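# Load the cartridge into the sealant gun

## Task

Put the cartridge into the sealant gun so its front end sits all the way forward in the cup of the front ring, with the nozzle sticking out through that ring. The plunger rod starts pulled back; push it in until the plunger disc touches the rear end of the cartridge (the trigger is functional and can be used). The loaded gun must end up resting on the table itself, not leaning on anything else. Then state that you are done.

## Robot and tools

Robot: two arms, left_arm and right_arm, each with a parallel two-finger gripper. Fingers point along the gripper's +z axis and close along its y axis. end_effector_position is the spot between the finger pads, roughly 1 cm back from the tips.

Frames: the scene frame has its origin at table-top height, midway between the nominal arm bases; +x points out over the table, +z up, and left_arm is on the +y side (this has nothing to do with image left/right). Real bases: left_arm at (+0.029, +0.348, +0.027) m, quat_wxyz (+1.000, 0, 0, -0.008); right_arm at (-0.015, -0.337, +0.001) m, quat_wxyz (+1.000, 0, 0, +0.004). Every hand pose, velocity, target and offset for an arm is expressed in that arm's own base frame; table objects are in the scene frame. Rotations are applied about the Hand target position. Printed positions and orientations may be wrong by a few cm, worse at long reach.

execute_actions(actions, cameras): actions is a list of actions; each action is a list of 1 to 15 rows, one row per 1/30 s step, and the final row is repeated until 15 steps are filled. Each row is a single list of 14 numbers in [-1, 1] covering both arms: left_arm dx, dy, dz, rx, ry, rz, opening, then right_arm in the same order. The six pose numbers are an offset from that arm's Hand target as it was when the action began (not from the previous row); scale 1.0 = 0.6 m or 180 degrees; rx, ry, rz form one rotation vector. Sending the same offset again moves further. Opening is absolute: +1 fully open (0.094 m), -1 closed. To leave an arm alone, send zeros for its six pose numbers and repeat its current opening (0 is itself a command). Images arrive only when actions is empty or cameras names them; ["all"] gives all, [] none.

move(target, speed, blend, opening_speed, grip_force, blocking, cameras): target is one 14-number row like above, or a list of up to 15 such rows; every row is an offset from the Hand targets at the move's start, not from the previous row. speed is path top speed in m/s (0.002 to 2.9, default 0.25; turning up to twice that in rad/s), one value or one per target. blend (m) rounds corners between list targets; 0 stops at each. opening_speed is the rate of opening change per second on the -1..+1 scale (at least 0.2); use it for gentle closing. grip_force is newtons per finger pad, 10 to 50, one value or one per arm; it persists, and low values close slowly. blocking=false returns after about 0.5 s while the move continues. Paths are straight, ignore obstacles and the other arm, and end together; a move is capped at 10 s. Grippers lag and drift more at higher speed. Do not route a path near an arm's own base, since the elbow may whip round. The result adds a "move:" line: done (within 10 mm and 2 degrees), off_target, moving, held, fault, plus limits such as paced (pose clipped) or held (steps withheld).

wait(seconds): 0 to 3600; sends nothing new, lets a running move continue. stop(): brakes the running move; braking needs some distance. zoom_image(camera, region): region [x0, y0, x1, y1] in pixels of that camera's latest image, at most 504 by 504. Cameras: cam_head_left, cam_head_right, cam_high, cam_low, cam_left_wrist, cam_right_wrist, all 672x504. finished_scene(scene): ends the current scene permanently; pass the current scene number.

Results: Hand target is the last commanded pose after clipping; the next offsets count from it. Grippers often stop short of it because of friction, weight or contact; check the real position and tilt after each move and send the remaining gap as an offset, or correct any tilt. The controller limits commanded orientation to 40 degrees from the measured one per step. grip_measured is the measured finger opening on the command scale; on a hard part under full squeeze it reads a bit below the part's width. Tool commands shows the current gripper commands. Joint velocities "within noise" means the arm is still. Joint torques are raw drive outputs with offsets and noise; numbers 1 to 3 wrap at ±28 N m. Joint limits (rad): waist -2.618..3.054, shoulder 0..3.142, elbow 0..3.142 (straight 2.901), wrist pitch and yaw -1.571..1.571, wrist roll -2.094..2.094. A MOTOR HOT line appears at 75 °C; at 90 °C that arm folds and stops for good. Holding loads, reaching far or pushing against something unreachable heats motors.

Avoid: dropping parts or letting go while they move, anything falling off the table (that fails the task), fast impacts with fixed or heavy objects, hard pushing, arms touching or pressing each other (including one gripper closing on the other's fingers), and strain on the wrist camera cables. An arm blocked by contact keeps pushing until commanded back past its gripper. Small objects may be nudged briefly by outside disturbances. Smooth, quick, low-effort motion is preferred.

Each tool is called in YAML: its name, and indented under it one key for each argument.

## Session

execute_actions:
  actions: []

Scene clock: 0.00 s.
left_arm: end_effector_position=(+0.4036, -0.0332, +0.0881) grip_measured=+1.000 end_effector_quat_wxyz=(+0.581, +0.044, +0.813, +0.015) | right_arm: end_effector_position=(+0.4058, -0.0568, +0.1068) grip_measured=+1.000 end_effector_quat_wxyz=(+0.579, +0.114, +0.807, +0.011)
Joint positions: left_arm=[-0.119 1.604 0.391 0.88 -0.086 0.05 0.094] | right_arm=[-0.151 1.527 0.44 0.752 -0.028 0.149 0.094]
Joint velocities: within noise
Joint torques (N m): no reading
Heat: left arm: 34 °C; right arm: 40 °C.
Hand target: left_arm +0.4067, -0.0335, +0.0953; +0.589, +0.043, +0.807, +0.015 | right_arm +0.4084, -0.0572, +0.1131; +0.586, +0.113, +0.802, +0.011
Tool commands: left_gripper/opening=+1.0 right_gripper/opening=+1.0

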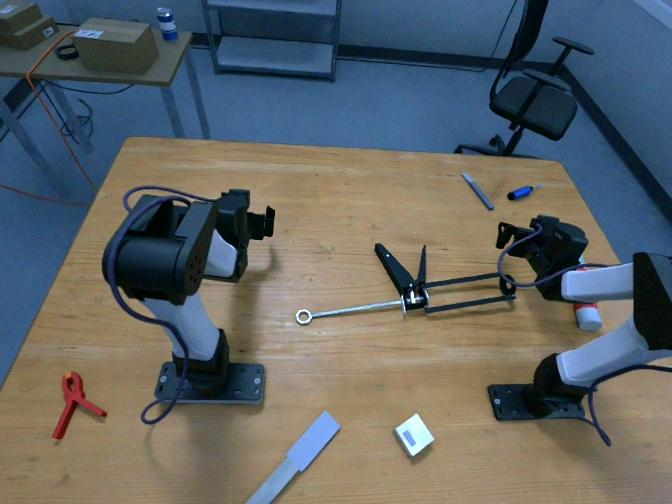

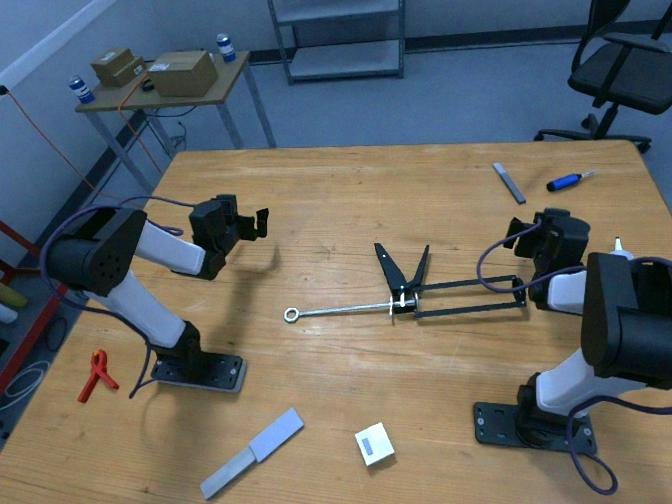

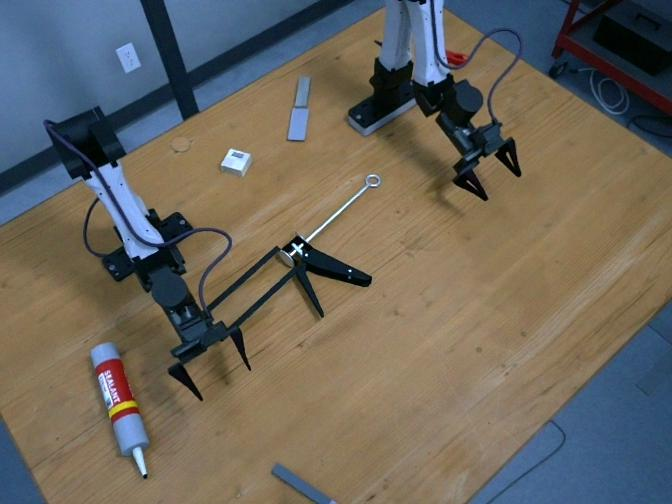

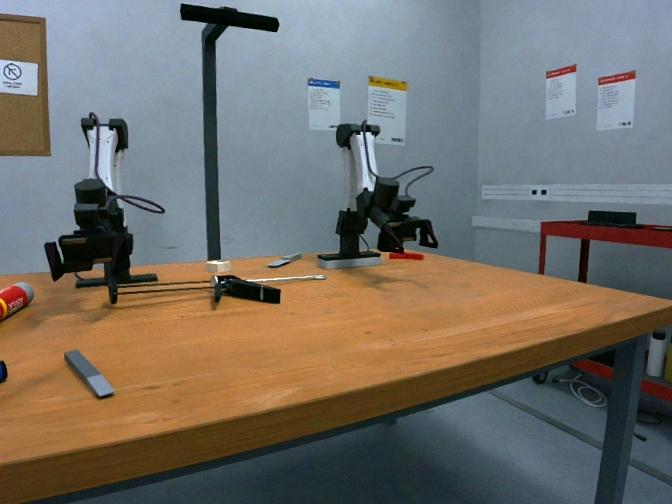

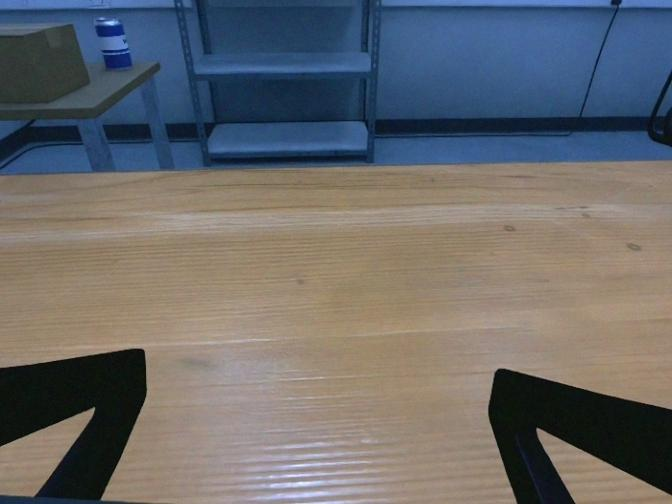

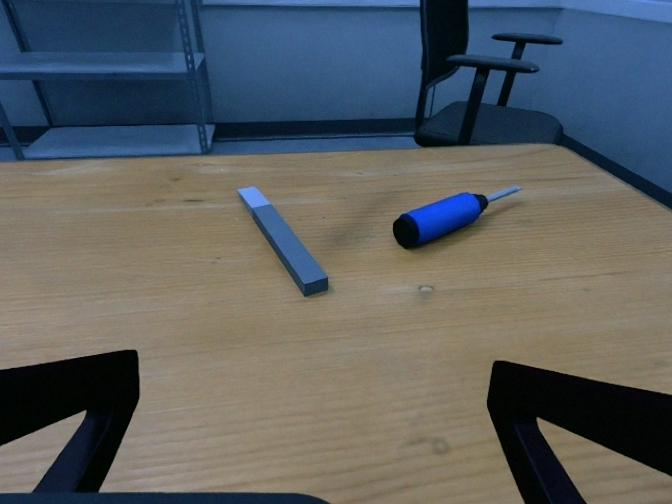

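move:
  target: [0,0,0,0,0,0,1,-0.2523,-0.2213,0.0948,0.0708,0.3925,-0.0315,1]
  speed: 0.2
  grip_force: [50,50]
  cameras: ["all"]

Scene clock: 127.87 s.
left_arm: end_effector_position=(+0.4036, -0.0332, +0.0881) grip_measured=+1.000 end_effector_quat_wxyz=(+0.581, +0.044, +0.813, +0.015) | right_arm: end_effector_position=(+0.2553, -0.1849, +0.1695) grip_measured=+1.000 end_effector_quat_wxyz=(+0.005, +0.199, +0.980, +0.003)
Joint positions: left_arm=[-0.119 1.604 0.391 0.88 -0.086 0.05 0.094] | right_arm=[-0.632 1.743 1.678 -1.499 -0.009 -0.231 0.094]
Joint torques (N m): left_arm=[0.64 -5.76 5.07 2.07 -0.05 -0.03] | right_arm=[-0.53 -6.53 8.81 0.17 0.09 -0.06]
Heat: left arm: 39 °C; right arm: 42 °C.
Hand target: left_arm +0.4067, -0.0335, +0.0953; +0.589, +0.043, +0.807, +0.015 | right_arm +0.2569, -0.1901, +0.1700; +0.001, +0.196, +0.981, +0.000
Off the commanded pose: left_arm 0.008 m, 1 deg | right_arm 0.005 m, 1 deg.
move: done

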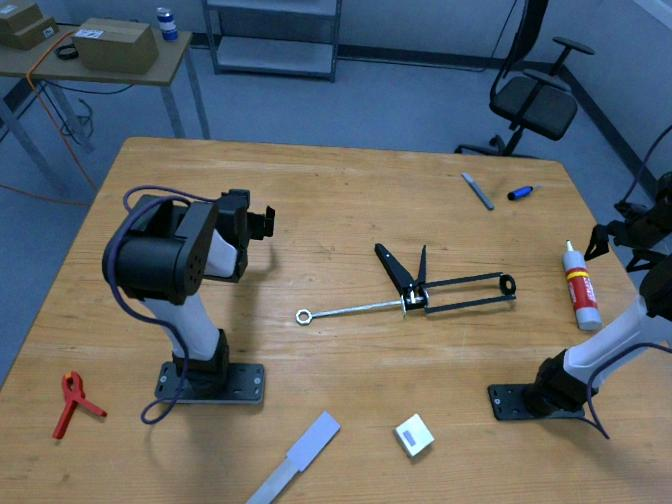

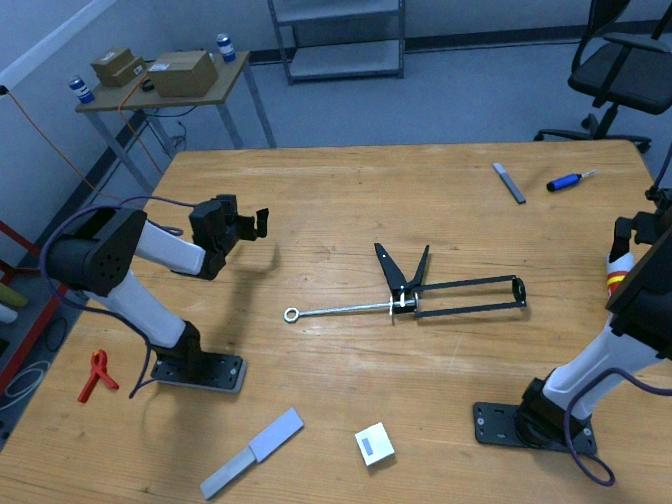

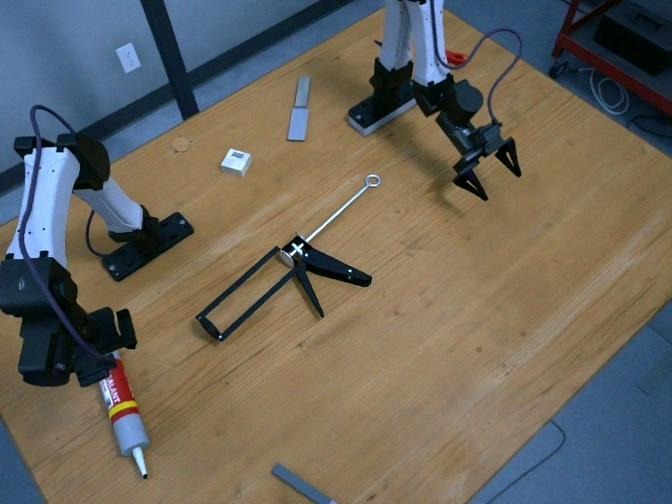

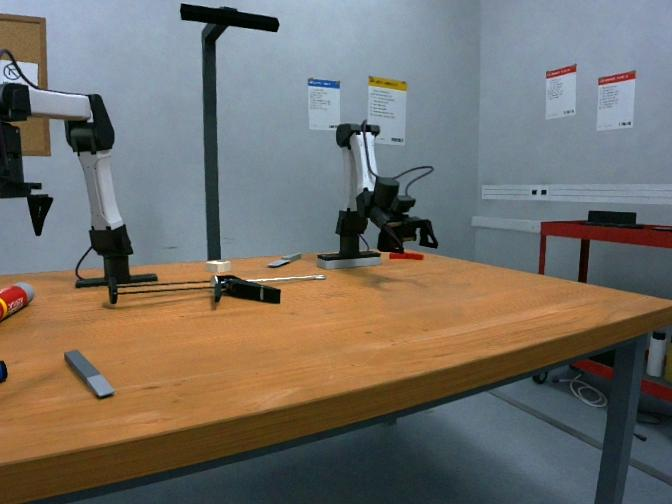

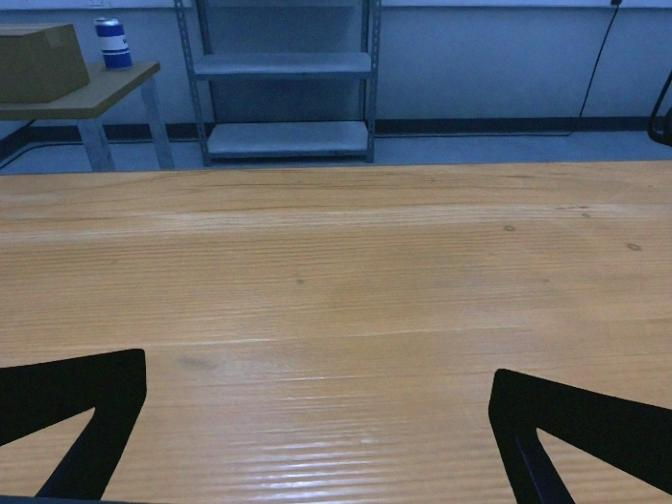

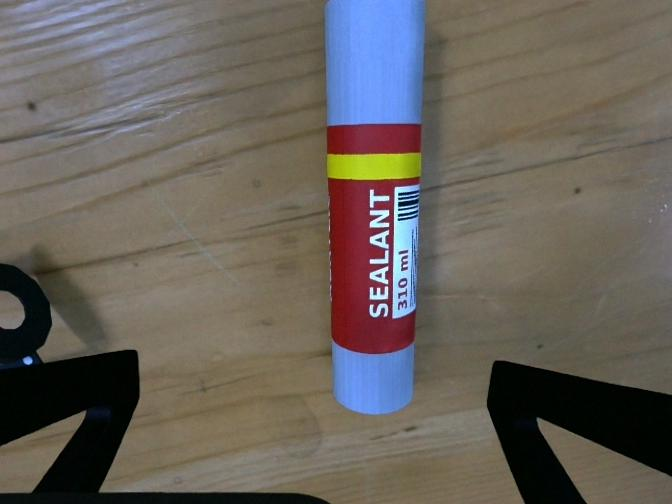

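move:
  target: [0,0,0,0,0,0,1,-0.0108,-0.0505,-0.15,0,0,0,1]
  speed: 0.15
  cameras: ["cam_right_wrist"]

Scene clock: 147.80 s.
left_arm: end_effector_position=(+0.4036, -0.0332, +0.0881) grip_measured=+1.000 end_effector_quat_wxyz=(+0.581, +0.044, +0.813, +0.015) | right_arm: end_effector_position=(+0.2512, -0.2174, +0.0881) grip_measured=+1.000 end_effector_quat_wxyz=(+0.007, +0.199, +0.980, -0.001)
Joint positions: left_arm=[-0.119 1.604 0.391 0.88 -0.086 0.05 0.094] | right_arm=[-0.716 1.797 1.419 -1.18 -0.006 -0.316 0.094]
Joint torques (N m): left_arm=[0.7 -5.81 5.16 2.05 -0.05 -0.05] | right_arm=[-0.51 -7.23 5.86 0.45 0.05 -0.05]
Heat: left arm: 39 °C; right arm: 45 °C.
Hand target: left_arm +0.4067, -0.0335, +0.0953; +0.589, +0.043, +0.807, +0.015 | right_arm +0.2504, -0.2203, +0.0800; +0.001, +0.196, +0.981, +0.000
Off the commanded pose: left_arm 0.008 m, 1 deg | right_arm 0.009 m, 1 deg.
move: done

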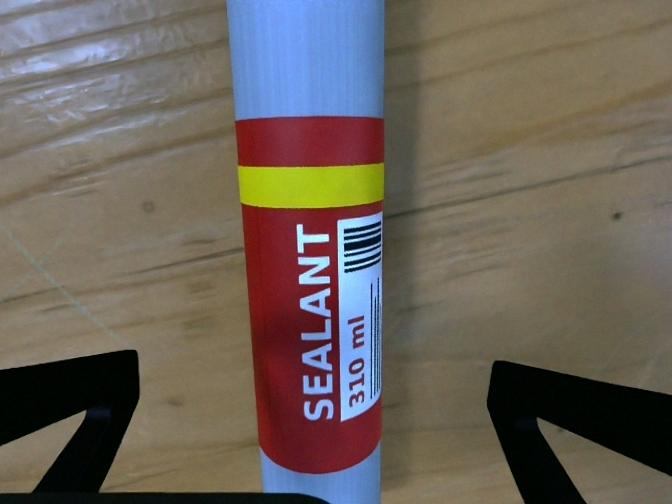

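move:
  target: [0,0,0,0,0,0,1,0,0,-0.088,0,0,0,1]
  speed: 0.12
  cameras: ["cam_right_wrist"]

Scene clock: 158.00 s.
left_arm: end_effector_position=(+0.4036, -0.0332, +0.0881) grip_measured=+1.000 end_effector_quat_wxyz=(+0.581, +0.044, +0.813, +0.015) | right_arm: end_effector_position=(+0.2522, -0.2183, +0.0356) grip_measured=+1.000 end_effector_quat_wxyz=(+0.007, +0.199, +0.980, -0.001)
Joint positions: left_arm=[-0.119 1.604 0.391 0.88 -0.086 0.05 0.094] | right_arm=[-0.716 1.848 1.269 -0.978 -0.006 -0.316 0.094]
Joint torques (N m): left_arm=[0.7 -5.75 5.08 2.04 -0.01 -0.05] | right_arm=[-0.51 -7.34 5.64 0.46 0.05 -0.07]
Heat: left arm: 40 °C; right arm: 44 °C.
Hand target: left_arm +0.4067, -0.0335, +0.0953; +0.589, +0.043, +0.807, +0.015 | right_arm +0.2505, -0.2203, +0.0273; +0.001, +0.196, +0.981, +0.000
Off the commanded pose: left_arm 0.008 m, 1 deg | right_arm 0.009 m, 1 deg.
move: done

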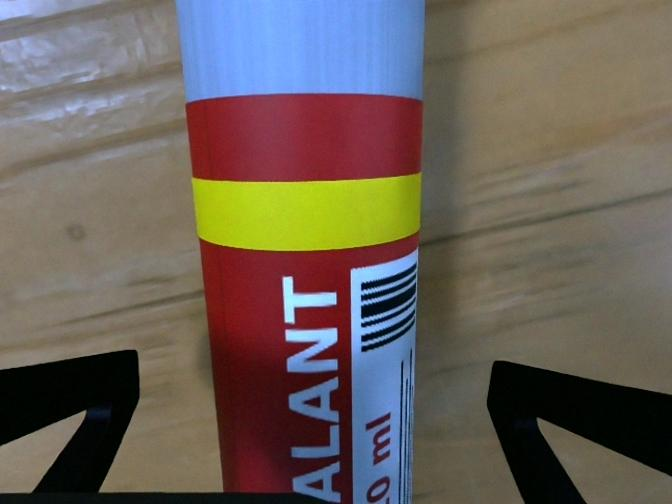

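move:
  target: [0,0,0,0,0,0,1,0,0,-0.0075,0,0,0,1]
  speed: 0.05

move:
  target: [0,0,0,0,0,0,1,0,0,0,0,0,0,0.0]
  opening_speed: 0.7
  cameras: ["cam_right_wrist"]

Scene clock: 166.27 s.
left_arm: end_effector_position=(+0.4036, -0.0332, +0.0881) grip_measured=+1.000 end_effector_quat_wxyz=(+0.581, +0.044, +0.813, +0.015) | right_arm: end_effector_position=(+0.2532, -0.2191, +0.0336) grip_measured=+1.000 end_effector_quat_wxyz=(+0.011, +0.199, +0.980, -0.003)
Joint positions: left_arm=[-0.119 1.604 0.391 0.88 -0.086 0.05 0.094] | right_arm=[-0.716 1.848 1.261 -0.962 -0.006 -0.316 0.094]
Joint torques (N m): left_arm=[0.7 -5.78 5.03 2.08 -0.02 -0.02] | right_arm=[-0.51 -6.84 5.41 0.47 0.05 -0.07]
Heat: left arm: 40 °C; right arm: 44 °C.
Hand target: left_arm +0.4067, -0.0335, +0.0953; +0.589, +0.043, +0.807, +0.015 | right_arm +0.2506, -0.2204, +0.0228; +0.001, +0.196, +0.981, +0.000
Off the commanded pose: left_arm 0.008 m, 1 deg | right_arm 0.011 m, 1 deg.
move: off_target (right_arm)

Scene clock: 168.13 s.
left_arm: end_effector_position=(+0.4036, -0.0332, +0.0881) grip_measured=+1.000 end_effector_quat_wxyz=(+0.581, +0.044, +0.813, +0.015) | right_arm: end_effector_position=(+0.2533, -0.2193, +0.0336) grip_measured=+0.001 end_effector_quat_wxyz=(+0.011, +0.197, +0.980, -0.003)
Joint positions: left_arm=[-0.119 1.604 0.391 0.88 -0.086 0.05 0.094] | right_arm=[-0.716 1.848 1.261 -0.961 -0.005 -0.32 0.047]
Joint torques (N m): left_arm=[0.66 -5.78 5.07 2.07 -0.01 -0.05] | right_arm=[-0.5 -6.84 5.41 0.46 0.04 -0.03]
Heat: left arm: 40 °C; right arm: 43 °C.
Hand target: left_arm +0.4067, -0.0335, +0.0953; +0.589, +0.043, +0.807, +0.015 | right_arm +0.2505, -0.2203, +0.0228; +0.001, +0.196, +0.981, +0.000
Off the commanded pose: left_arm 0.008 m, 1 deg | right_arm 0.011 m, 1 deg.
move: done

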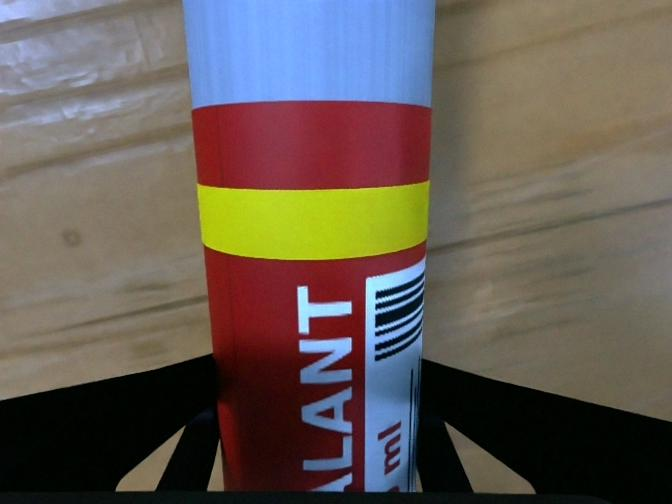

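move:
  target:
    - [0,0,0,0,0,0,1,0,0,0.18,0,0,0,0.0]
    - [0,0,0,0,0,0,1,0.157,0.229,0.18,0,0,-0.43,0.0]
  speed: [0.1,0.15]
  cameras: ["cam_right_wrist","cam_head_left","cam_high"]

Scene clock: 188.53 s.
left_arm: end_effector_position=(+0.4036, -0.0332, +0.0881) grip_measured=+1.000 end_effector_quat_wxyz=(+0.581, +0.044, +0.813, +0.015) | right_arm: end_effector_position=(+0.3370, -0.0815, +0.1204) grip_measured=+0.007 end_effector_quat_wxyz=(-0.012, +0.761, +0.648, -0.004)
Joint positions: left_arm=[-0.119 1.604 0.391 0.88 -0.086 0.05 0.094] | right_arm=[-0.241 1.88 1.654 -1.368 -0.007 1.49 0.047]
Joint torques (N m): left_arm=[0.68 -5.79 5.08 2.05 0 -0.03] | right_arm=[0.34 -9.17 10.61 -0.03 0.14 0.24]
Heat: left arm: 41 °C; right arm: 45 °C.
Hand target: left_arm +0.4067, -0.0335, +0.0953; +0.589, +0.043, +0.807, +0.015 | right_arm +0.3448, -0.0829, +0.1308; +0.001, +0.766, +0.643, +0.000
Off the commanded pose: left_arm 0.008 m, 1 deg | right_arm 0.013 m, 2 deg.
move: off_target (right_arm)
Images, in order (width x height): cam_head_left 672x504, cam_high 672x504, cam_right_wrist 672x504.

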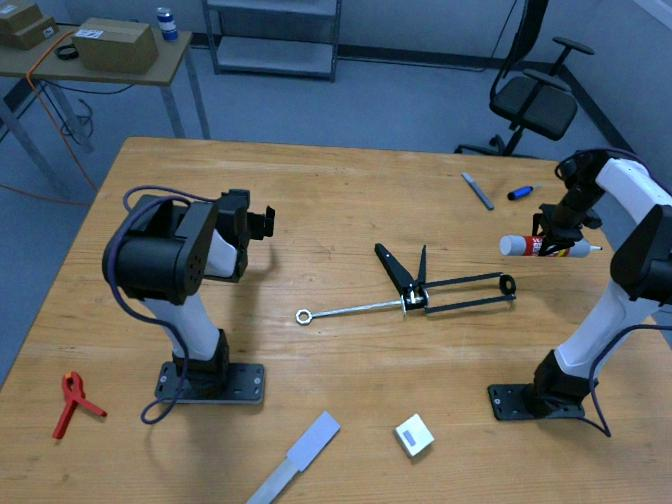

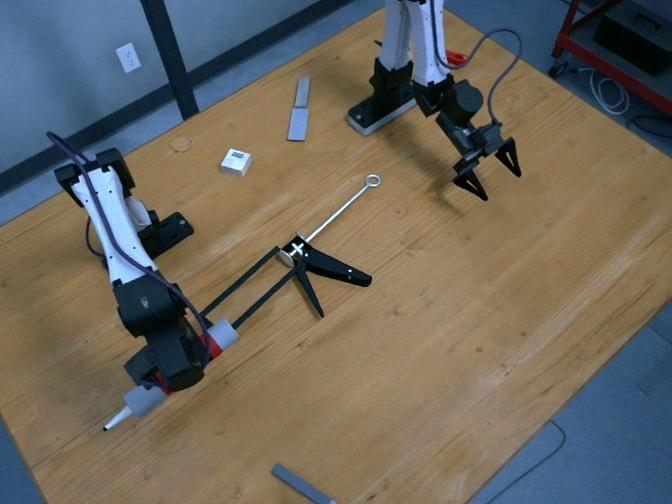

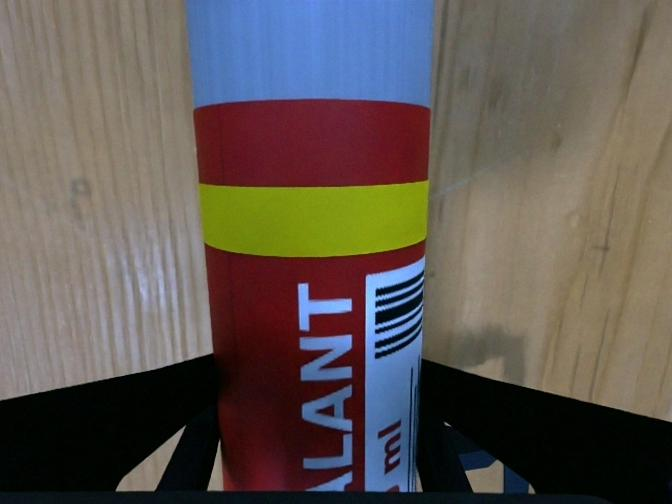

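move:
  target:
    - [0,0,0,0,0,0,1,0,0,-0.155,0,0,0,0.0]
    - [0,0,0,0,0,0,1,0,0,-0.172,0,0,0,0.0]
  speed: [0.12,0.03]
  blend: [0.003,0]
  cameras: ["cam_low"]

Scene clock: 196.03 s.
left_arm: end_effector_position=(+0.4036, -0.0332, +0.0881) grip_measured=+1.000 end_effector_quat_wxyz=(+0.581, +0.044, +0.813, +0.015) | right_arm: end_effector_position=(+0.3370, -0.0817, +0.0340) grip_measured=+0.001 end_effector_quat_wxyz=(-0.012, +0.763, +0.646, -0.005)
Joint positions: left_arm=[-0.119 1.604 0.391 0.88 -0.086 0.05 0.094] | right_arm=[-0.241 1.931 1.374 -1.038 -0.006 1.496 0.047]
Joint torques (N m): left_arm=[0.69 -5.85 5.15 2.06 -0.03 -0.04] | right_arm=[0.36 -8.62 5.53 0.66 0.13 0.16]
Heat: left arm: 41 °C; right arm: 45 °C.
Hand target: left_arm +0.4067, -0.0335, +0.0953; +0.589, +0.043, +0.807, +0.015 | right_arm +0.3447, -0.0828, +0.0275; +0.001, +0.766, +0.643, -0.001
Off the commanded pose: left_arm 0.008 m, 1 deg | right_arm 0.010 m, 2 deg.
move: done

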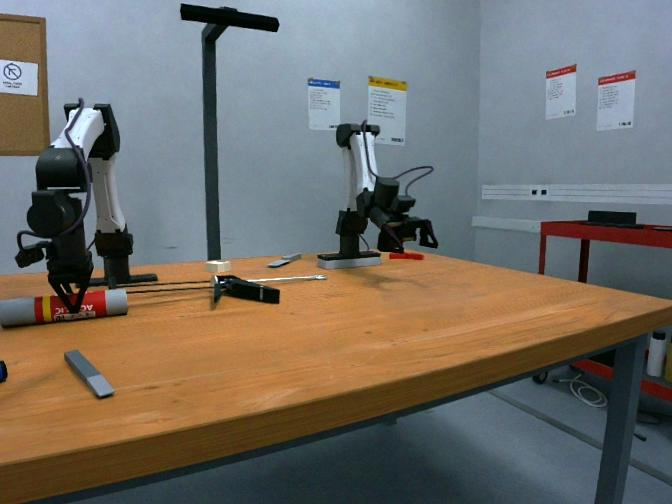

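move:
  target: [0,0,0,0,0,0,1,0,0,-0.005,0,0,0,0.0]
  speed: 0.03

move:
  target: [0,0,0,0,0,0,1,0,0,0,0,0,0,1]
  opening_speed: 0.5
  cameras: ["cam_low","cam_right_wrist"]

Scene clock: 200.97 s.
left_arm: end_effector_position=(+0.4036, -0.0332, +0.0881) grip_measured=+1.000 end_effector_quat_wxyz=(+0.581, +0.044, +0.813, +0.015) | right_arm: end_effector_position=(+0.3370, -0.0818, +0.0337) grip_measured=+0.002 end_effector_quat_wxyz=(-0.011, +0.763, +0.646, -0.005)
Joint positions: left_arm=[-0.119 1.604 0.391 0.88 -0.086 0.05 0.094] | right_arm=[-0.241 1.931 1.373 -1.037 -0.005 1.497 0.047]
Joint torques (N m): left_arm=[0.7 -5.79 5.09 2.08 0 -0.04] | right_arm=[0.36 -8.43 4.93 0.75 0.13 0.16]
Heat: left arm: 41 °C; right arm: 45 °C.
Hand target: left_arm +0.4067, -0.0335, +0.0953; +0.589, +0.043, +0.807, +0.015 | right_arm +0.3447, -0.0829, +0.0245; +0.001, +0.766, +0.643, -0.001
Off the commanded pose: left_arm 0.008 m, 1 deg | right_arm 0.012 m, 2 deg.
move: off_target (right_arm)

Scene clock: 203.23 s.
left_arm: end_effector_position=(+0.4036, -0.0332, +0.0881) grip_measured=+1.000 end_effector_quat_wxyz=(+0.581, +0.044, +0.813, +0.015) | right_arm: end_effector_position=(+0.3455, -0.0839, +0.0324) grip_measured=+0.998 end_effector_quat_wxyz=(+0.004, +0.764, +0.646, +0.006)
Joint positions: left_arm=[-0.119 1.604 0.391 0.88 -0.086 0.05 0.094] | right_arm=[-0.241 1.931 1.368 -0.994 -0.005 1.497 0.094]
Joint torques (N m): left_arm=[0.64 -5.85 5.09 2.08 -0.04 -0.02] | right_arm=[0.38 -8.46 5.41 0.38 0.14 0.15]
Heat: left arm: 41 °C; right arm: 45 °C.
Hand target: left_arm +0.4067, -0.0335, +0.0953; +0.589, +0.043, +0.807, +0.015 | right_arm +0.3447, -0.0829, +0.0245; +0.001, +0.766, +0.643, -0.001
Off the commanded pose: left_arm 0.008 m, 1 deg | right_arm 0.008 m, 1 deg.
move: done

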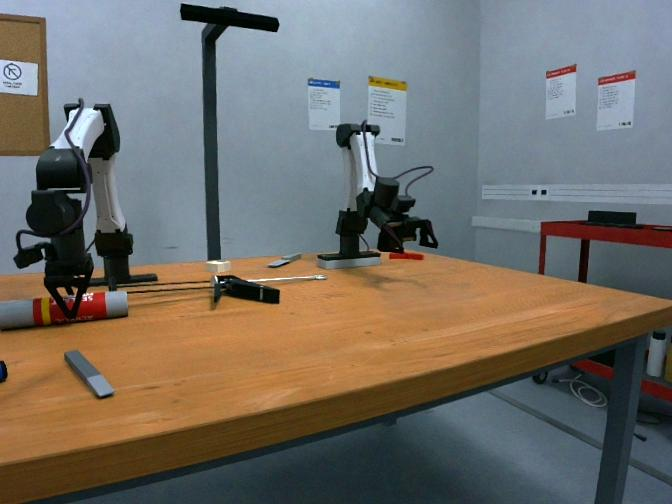

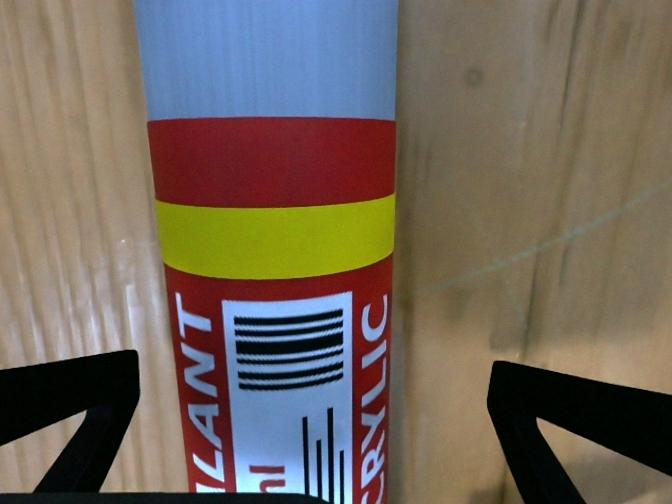

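move:
  target:
    - [0,0,0,0,0,0,1,0,0,0.18,0,0,0,1]
    - [0,0,0,0,0,0,1,0.0123,0,0.18,0,0,0.5,1]
    - [0,0,0,0,0,0,1,0.0123,0,0.18,0,0,1.0,1]
  speed: [0.12,0.5,0.5]
  blend: [0.01,0.01,0]
  cameras: ["cam_right_wrist","cam_low"]

Scene clock: 225.50 s.
left_arm: end_effector_position=(+0.4036, -0.0332, +0.0881) grip_measured=+1.000 end_effector_quat_wxyz=(+0.581, +0.044, +0.813, +0.015) | right_arm: end_effector_position=(+0.3484, -0.0847, +0.1262) grip_measured=+0.998 end_effector_quat_wxyz=(-0.007, -0.637, +0.771, +0.002)
Joint positions: left_arm=[-0.119 1.604 0.391 0.88 -0.086 0.05 0.094] | right_arm=[-0.234 1.917 1.726 -1.392 0.009 -1.616 0.094]
Joint torques (N m): left_arm=[0.59 -5.81 5.05 2.06 -0.03 -0.03] | right_arm=[0.05 -9.83 8.8 0 -0.13 -0.09]
Heat: left arm: 42 °C; right arm: 45 °C.
Hand target: left_arm +0.4067, -0.0335, +0.0953; +0.589, +0.043, +0.807, +0.015 | right_arm +0.3521, -0.0829, +0.1326; +0.001, -0.643, +0.766, +0.001
Off the commanded pose: left_arm 0.008 m, 1 deg | right_arm 0.008 m, 1 deg.
move: done
Images, in order (width x height): cam_low 672x504, cam_right_wrist 672x504.

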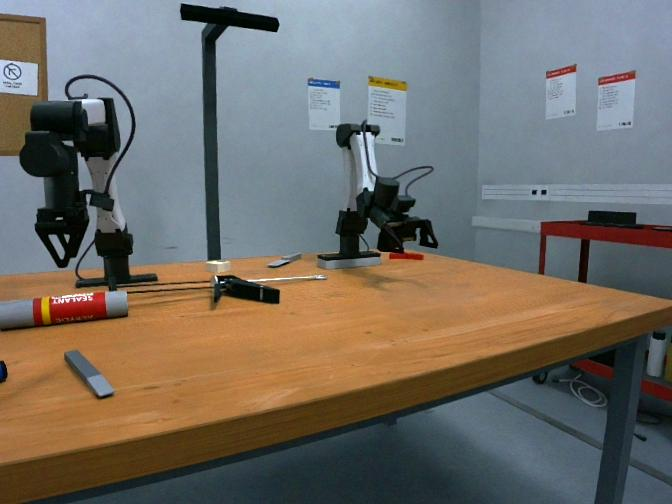

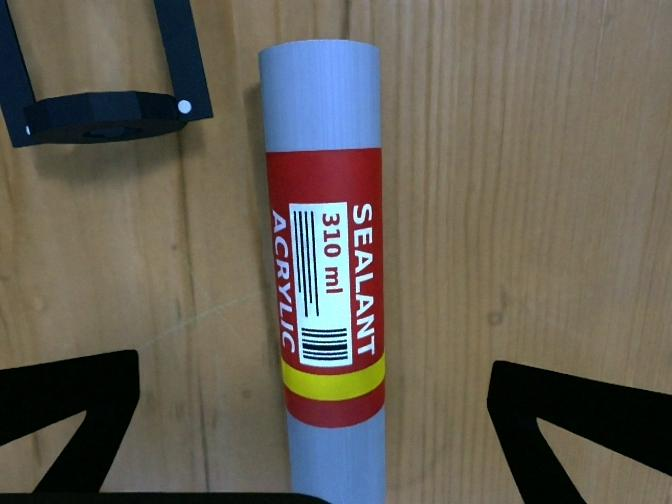

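zoom_image:
  camera: "cam_right_wrist"
  region: [0, 0, 240, 180]

Scaled by 2.100 from the camera's image (finer frame: 960x720).

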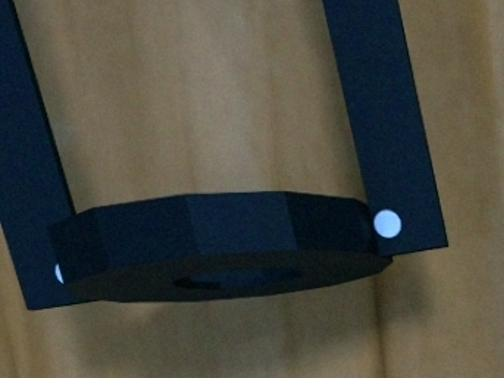

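move:
  target: [0,0,0,0,0,0,1,-0.0055,-0.0015,-0.117,0,0,0.0133,1]
  speed: 0.12
  cameras: ["cam_right_wrist"]

Scene clock: 282.83 s.
left_arm: end_effector_position=(+0.4036, -0.0332, +0.0881) grip_measured=+1.000 end_effector_quat_wxyz=(+0.581, +0.044, +0.813, +0.015) | right_arm: end_effector_position=(+0.3489, -0.0848, +0.0678) grip_measured=+0.998 end_effector_quat_wxyz=(-0.002, -0.655, +0.755, -0.005)
Joint positions: left_arm=[-0.119 1.604 0.391 0.88 -0.086 0.05 0.094] | right_arm=[-0.234 1.917 1.493 -1.141 0.009 -1.663 0.094]
Joint torques (N m): left_arm=[0.62 -5.96 5.04 2.05 -0.04 -0.06] | right_arm=[-0.31 -9.16 5.48 0.35 -0.13 -0.07]
Heat: left arm: 43 °C; right arm: 45 °C.
Hand target: left_arm +0.4067, -0.0335, +0.0953; +0.589, +0.043, +0.807, +0.015 | right_arm +0.3487, -0.0838, +0.0623; +0.001, -0.659, +0.752, +0.001
Off the commanded pose: left_arm 0.008 m, 1 deg | right_arm 0.006 m, 1 deg.
move: done

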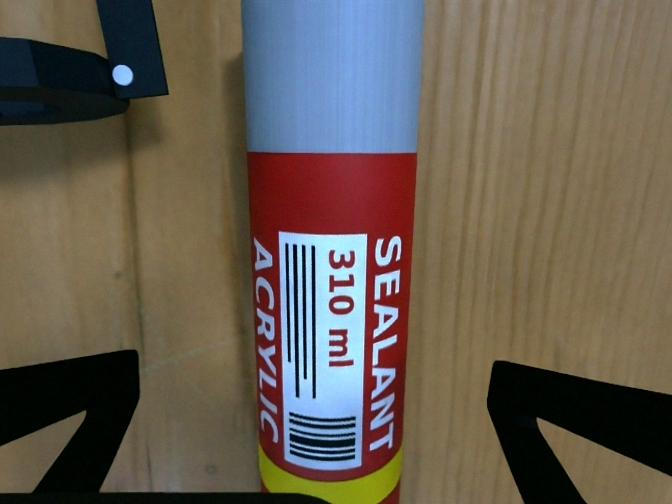

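move:
  target:
    - [0,0,0,0,0,0,1,0.0075,0,0,0,0,0,1]
    - [0,0,0,0,0,0,1,0.0075,0,-0.063,0,0,0,1]
  speed: [0.08,0.1]
  blend: [0.002,0]
  cameras: ["cam_right_wrist"]

Scene clock: 290.57 s.
left_arm: end_effector_position=(+0.4036, -0.0332, +0.0881) grip_measured=+1.000 end_effector_quat_wxyz=(+0.581, +0.044, +0.813, +0.015) | right_arm: end_effector_position=(+0.3535, -0.0859, +0.0339) grip_measured=+0.998 end_effector_quat_wxyz=(+0.001, -0.655, +0.755, -0.009)
Joint positions: left_arm=[-0.119 1.604 0.391 0.88 -0.086 0.05 0.094] | right_arm=[-0.234 1.957 1.409 -1.008 0.009 -1.663 0.094]
Joint torques (N m): left_arm=[0.62 -5.74 5.11 2.03 -0.01 -0.09] | right_arm=[-0.09 -8.17 5.71 0.36 -0.13 -0.05]
Heat: left arm: 43 °C; right arm: 45 °C.
Hand target: left_arm +0.4067, -0.0335, +0.0953; +0.589, +0.043, +0.807, +0.015 | right_arm +0.3533, -0.0838, +0.0246; +0.001, -0.659, +0.752, +0.001
Off the commanded pose: left_arm 0.008 m, 1 deg | right_arm 0.010 m, 1 deg.
move: done

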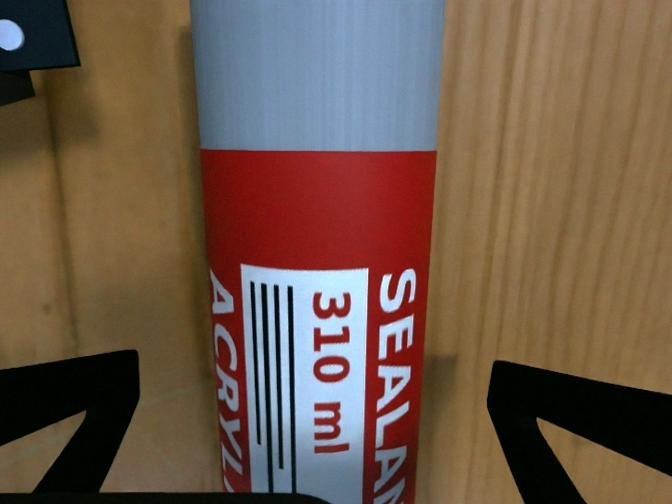

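move:
  target: [0,0,0,0,0,0,1,0,0,0,0,0,0,0.0]
  opening_speed: 0.7
  cameras: ["cam_right_wrist"]

Scene clock: 298.70 s.
left_arm: end_effector_position=(+0.4036, -0.0332, +0.0881) grip_measured=+1.000 end_effector_quat_wxyz=(+0.581, +0.044, +0.813, +0.015) | right_arm: end_effector_position=(+0.3536, -0.0859, +0.0339) grip_measured=+0.007 end_effector_quat_wxyz=(+0.001, -0.656, +0.755, -0.010)
Joint positions: left_arm=[-0.119 1.604 0.391 0.88 -0.086 0.05 0.094] | right_arm=[-0.234 1.957 1.409 -1.007 0.009 -1.664 0.047]
Joint torques (N m): left_arm=[0.54 -5.78 5.08 2.07 -0.03 -0.03] | right_arm=[-0.09 -8.16 5.65 0.34 -0.13 -0.03]
Heat: left arm: 43 °C; right arm: 44 °C.
Hand target: left_arm +0.4067, -0.0335, +0.0953; +0.589, +0.043, +0.807, +0.015 | right_arm +0.3533, -0.0838, +0.0246; +0.001, -0.659, +0.752, +0.001
Off the commanded pose: left_arm 0.008 m, 1 deg | right_arm 0.010 m, 1 deg.
move: done

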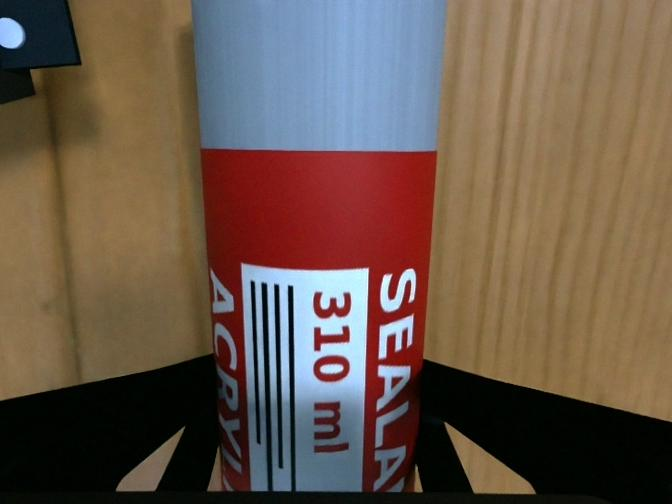

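move:
  target:
    - [-0.261,-0.444,0.1245,-0.005,0.019,-0.115,1,0,0,0.258,0,0,0,0.0]
    - [-0.6017,-0.7358,0.0645,-0.0099,0.0379,-0.229,1,-0.2157,0.4103,0.258,0,0,0.03,0.0]
  speed: [0.15,0.15]
  blend: [0.02,0]
  cameras: ["all"]

Scene clock: 383.40 s.
left_arm: end_effector_position=(+0.0441, -0.4699, +0.1290) grip_measured=+1.000 end_effector_quat_wxyz=(+0.501, +0.329, +0.773, -0.207) | right_arm: end_effector_position=(+0.2232, +0.1617, +0.1638) grip_measured=+0.004 end_effector_quat_wxyz=(+0.028, +0.696, -0.718, -0.008)
Joint positions: left_arm=[-1.756 1.818 1.069 0.081 -0.844 -0.523 0.094] | right_arm=[0.622 1.647 1.545 -1.526 -0.008 -0.918 0.047]
Joint velocities: left_arm=[within noise] | right_arm=[-0.012 -0.012 0.007 -0.037 0.081 -0.037 0.02]
Joint torques (N m): left_arm=[0.58 -7.08 7.83 1.52 -0.63 -0.1] | right_arm=[0.25 -11.14 7.82 0.03 0.03 0.11]
Heat: left arm: 43 °C; right arm: 43 °C.
Hand target: left_arm +0.0456, -0.4749, +0.1341; +0.510, +0.316, +0.773, -0.208 | right_arm +0.2238, +0.1624, +0.1794; -0.001, +0.693, -0.720, -0.001
Off the commanded pose: left_arm 0.007 m, 2 deg | right_arm 0.016 m, 3 deg.
move: off_target (right_arm)

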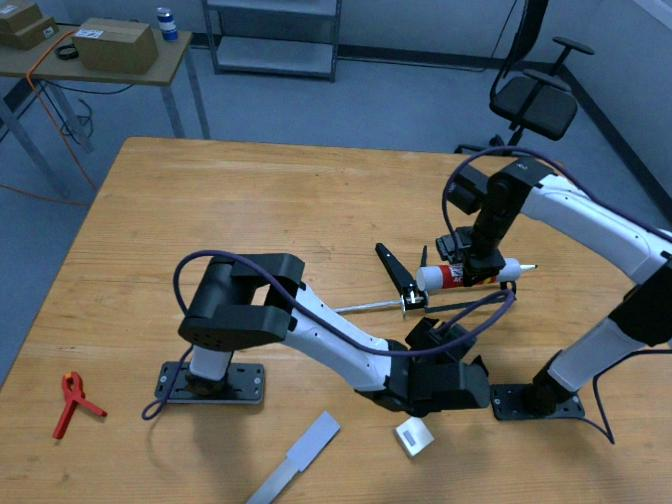

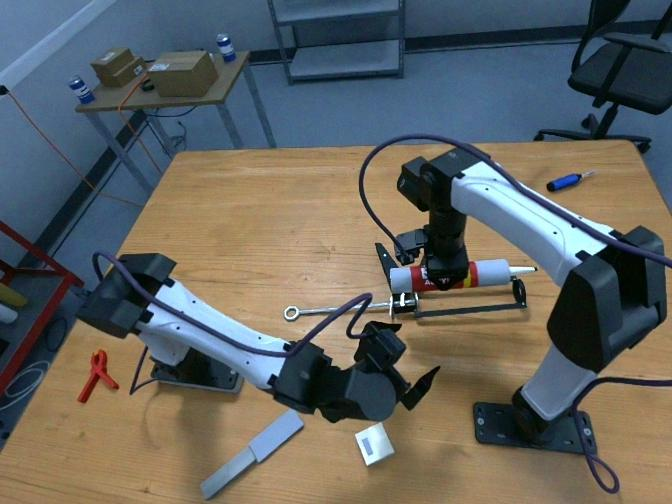

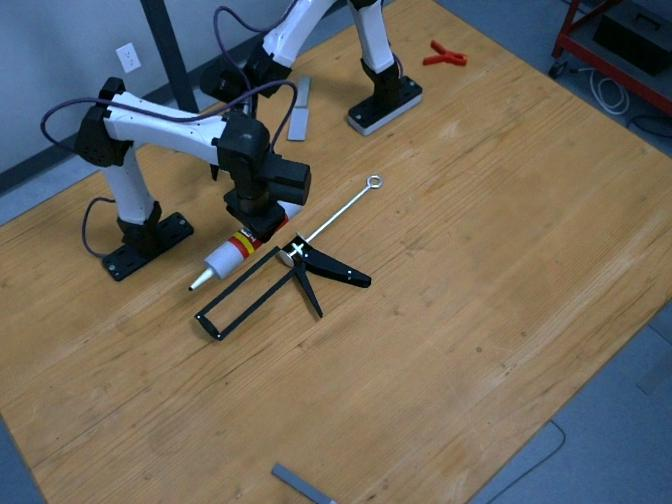

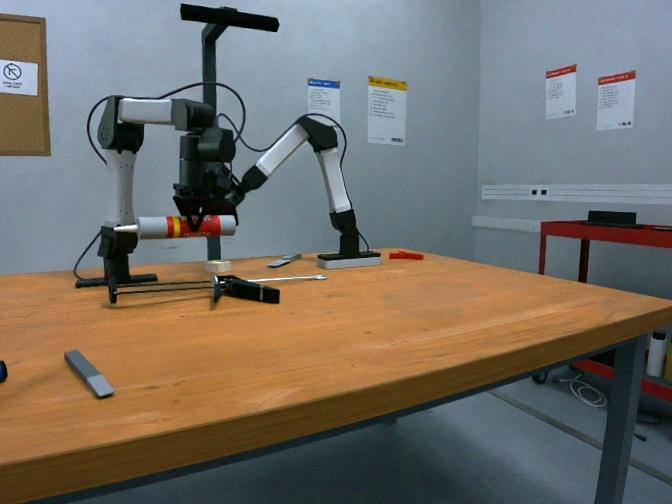

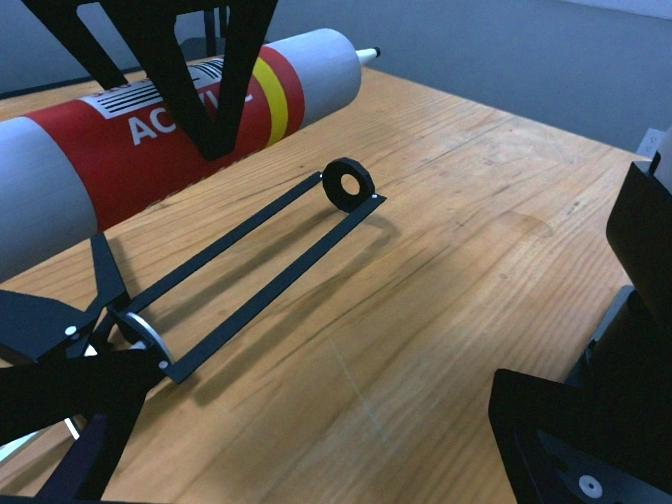

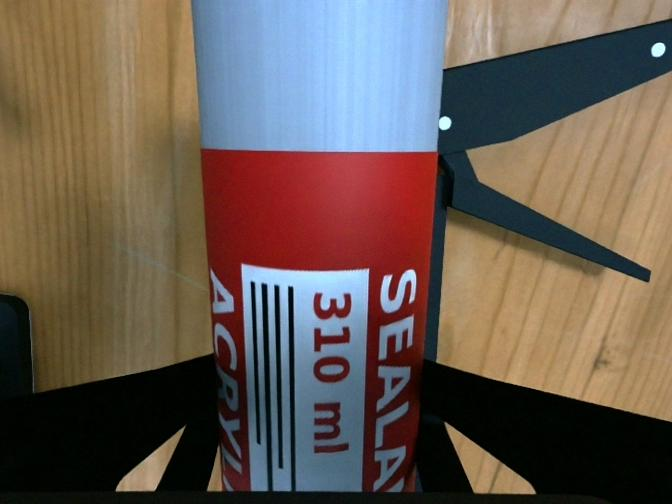

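zoom_image:
  camera: "cam_right_wrist"
  region: [400, 90, 560, 370]

zoom_image:
  camera: "cam_left_wrist"
  region: [60, 140, 420, 410]

Scaled by 1.800 from the camera's image (finer frame: 960x720).

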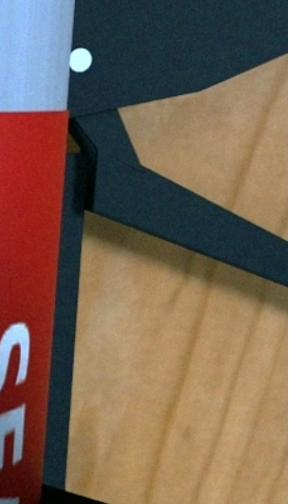

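Scaled by 1.400 from the camera's image (finer frame: 960x720).

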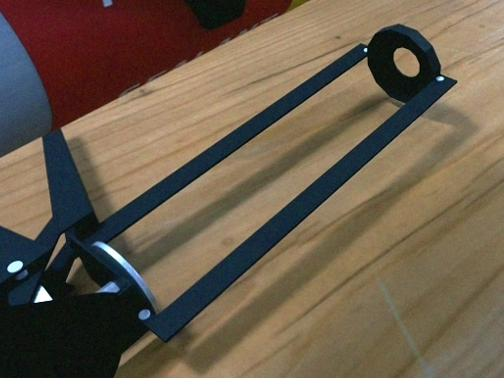

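execute_actions:
  actions: []

Scene clock: 444.40 s.
left_arm: end_effector_position=(+0.0441, -0.4699, +0.1290) grip_measured=+1.000 end_effector_quat_wxyz=(+0.501, +0.329, +0.773, -0.207) | right_arm: end_effector_position=(+0.2232, +0.1617, +0.1638) grip_measured=+0.005 end_effector_quat_wxyz=(+0.028, +0.695, -0.718, -0.008)
Joint positions: left_arm=[-1.756 1.818 1.069 0.081 -0.844 -0.523 0.094] | right_arm=[0.622 1.647 1.545 -1.526 -0.008 -0.917 0.047]
Joint velocities: within noise
Joint torques (N m): left_arm=[0.5 -6.97 7.72 1.55 -0.64 -0.11] | right_arm=[0.27 -11.19 7.77 0.08 0.03 0.13]
Heat: left arm: 41 °C; right arm: 49 °C.
Hand target: left_arm +0.0456, -0.4749, +0.1342; +0.510, +0.316, +0.773, -0.208 | right_arm +0.2238, +0.1624, +0.1794; -0.001, +0.693, -0.720, -0.001
Tool commands: left_gripper/opening=+1.0 right_gripper/opening=+0.0
Off the commanded pose: left_arm 0.007 m, 2 deg | right_arm 0.016 m, 3 deg.

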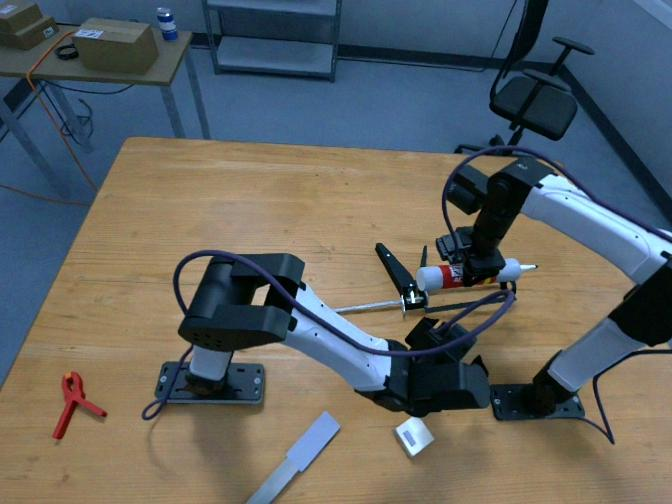

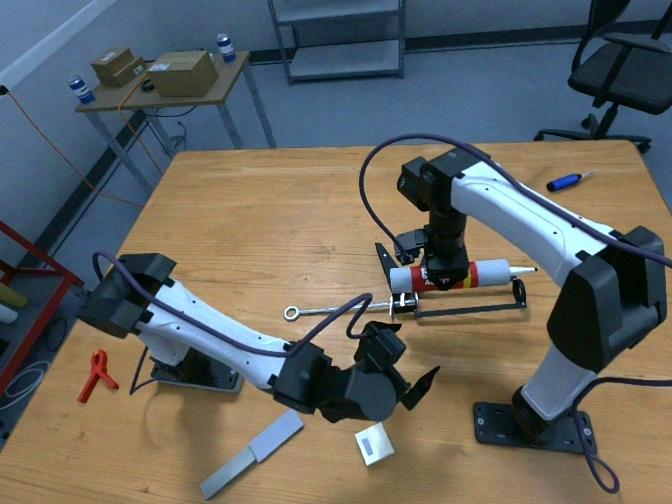

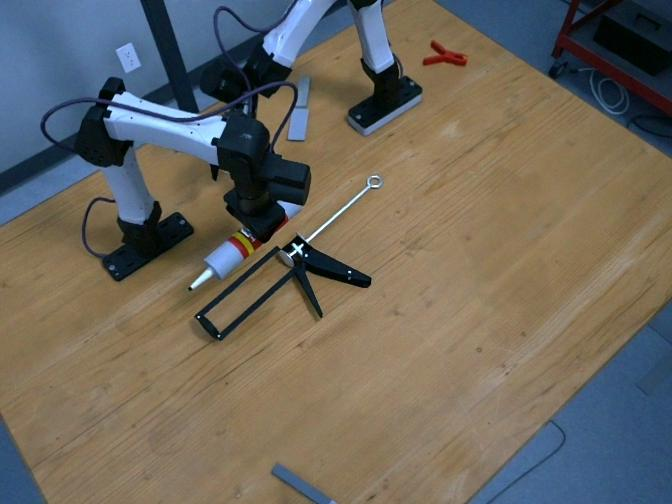

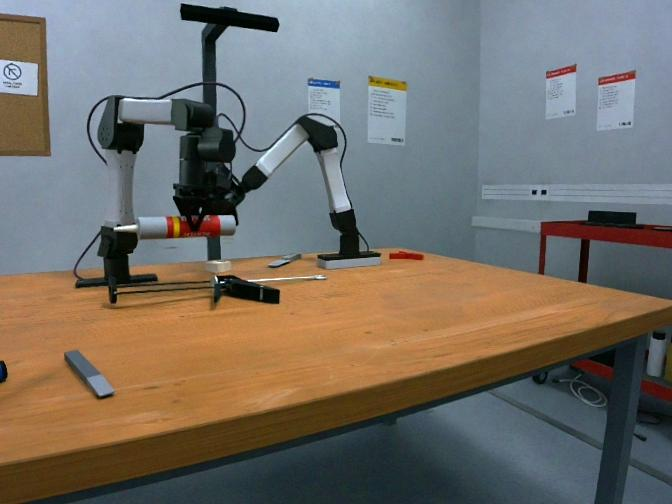

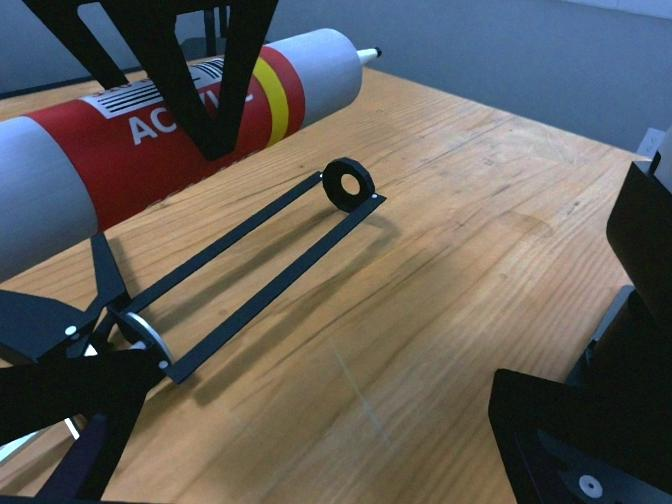

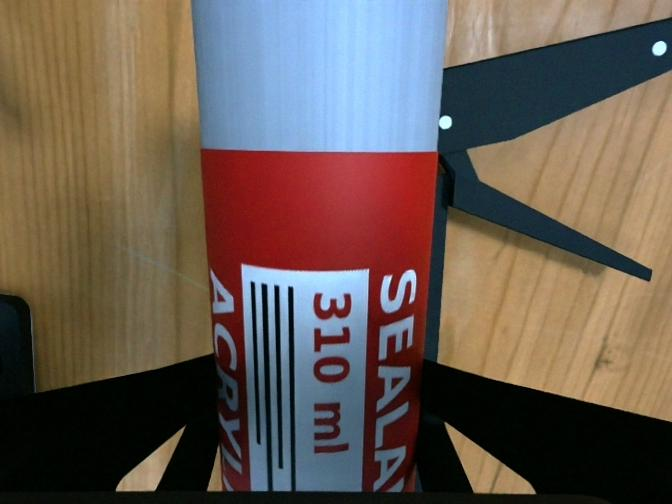

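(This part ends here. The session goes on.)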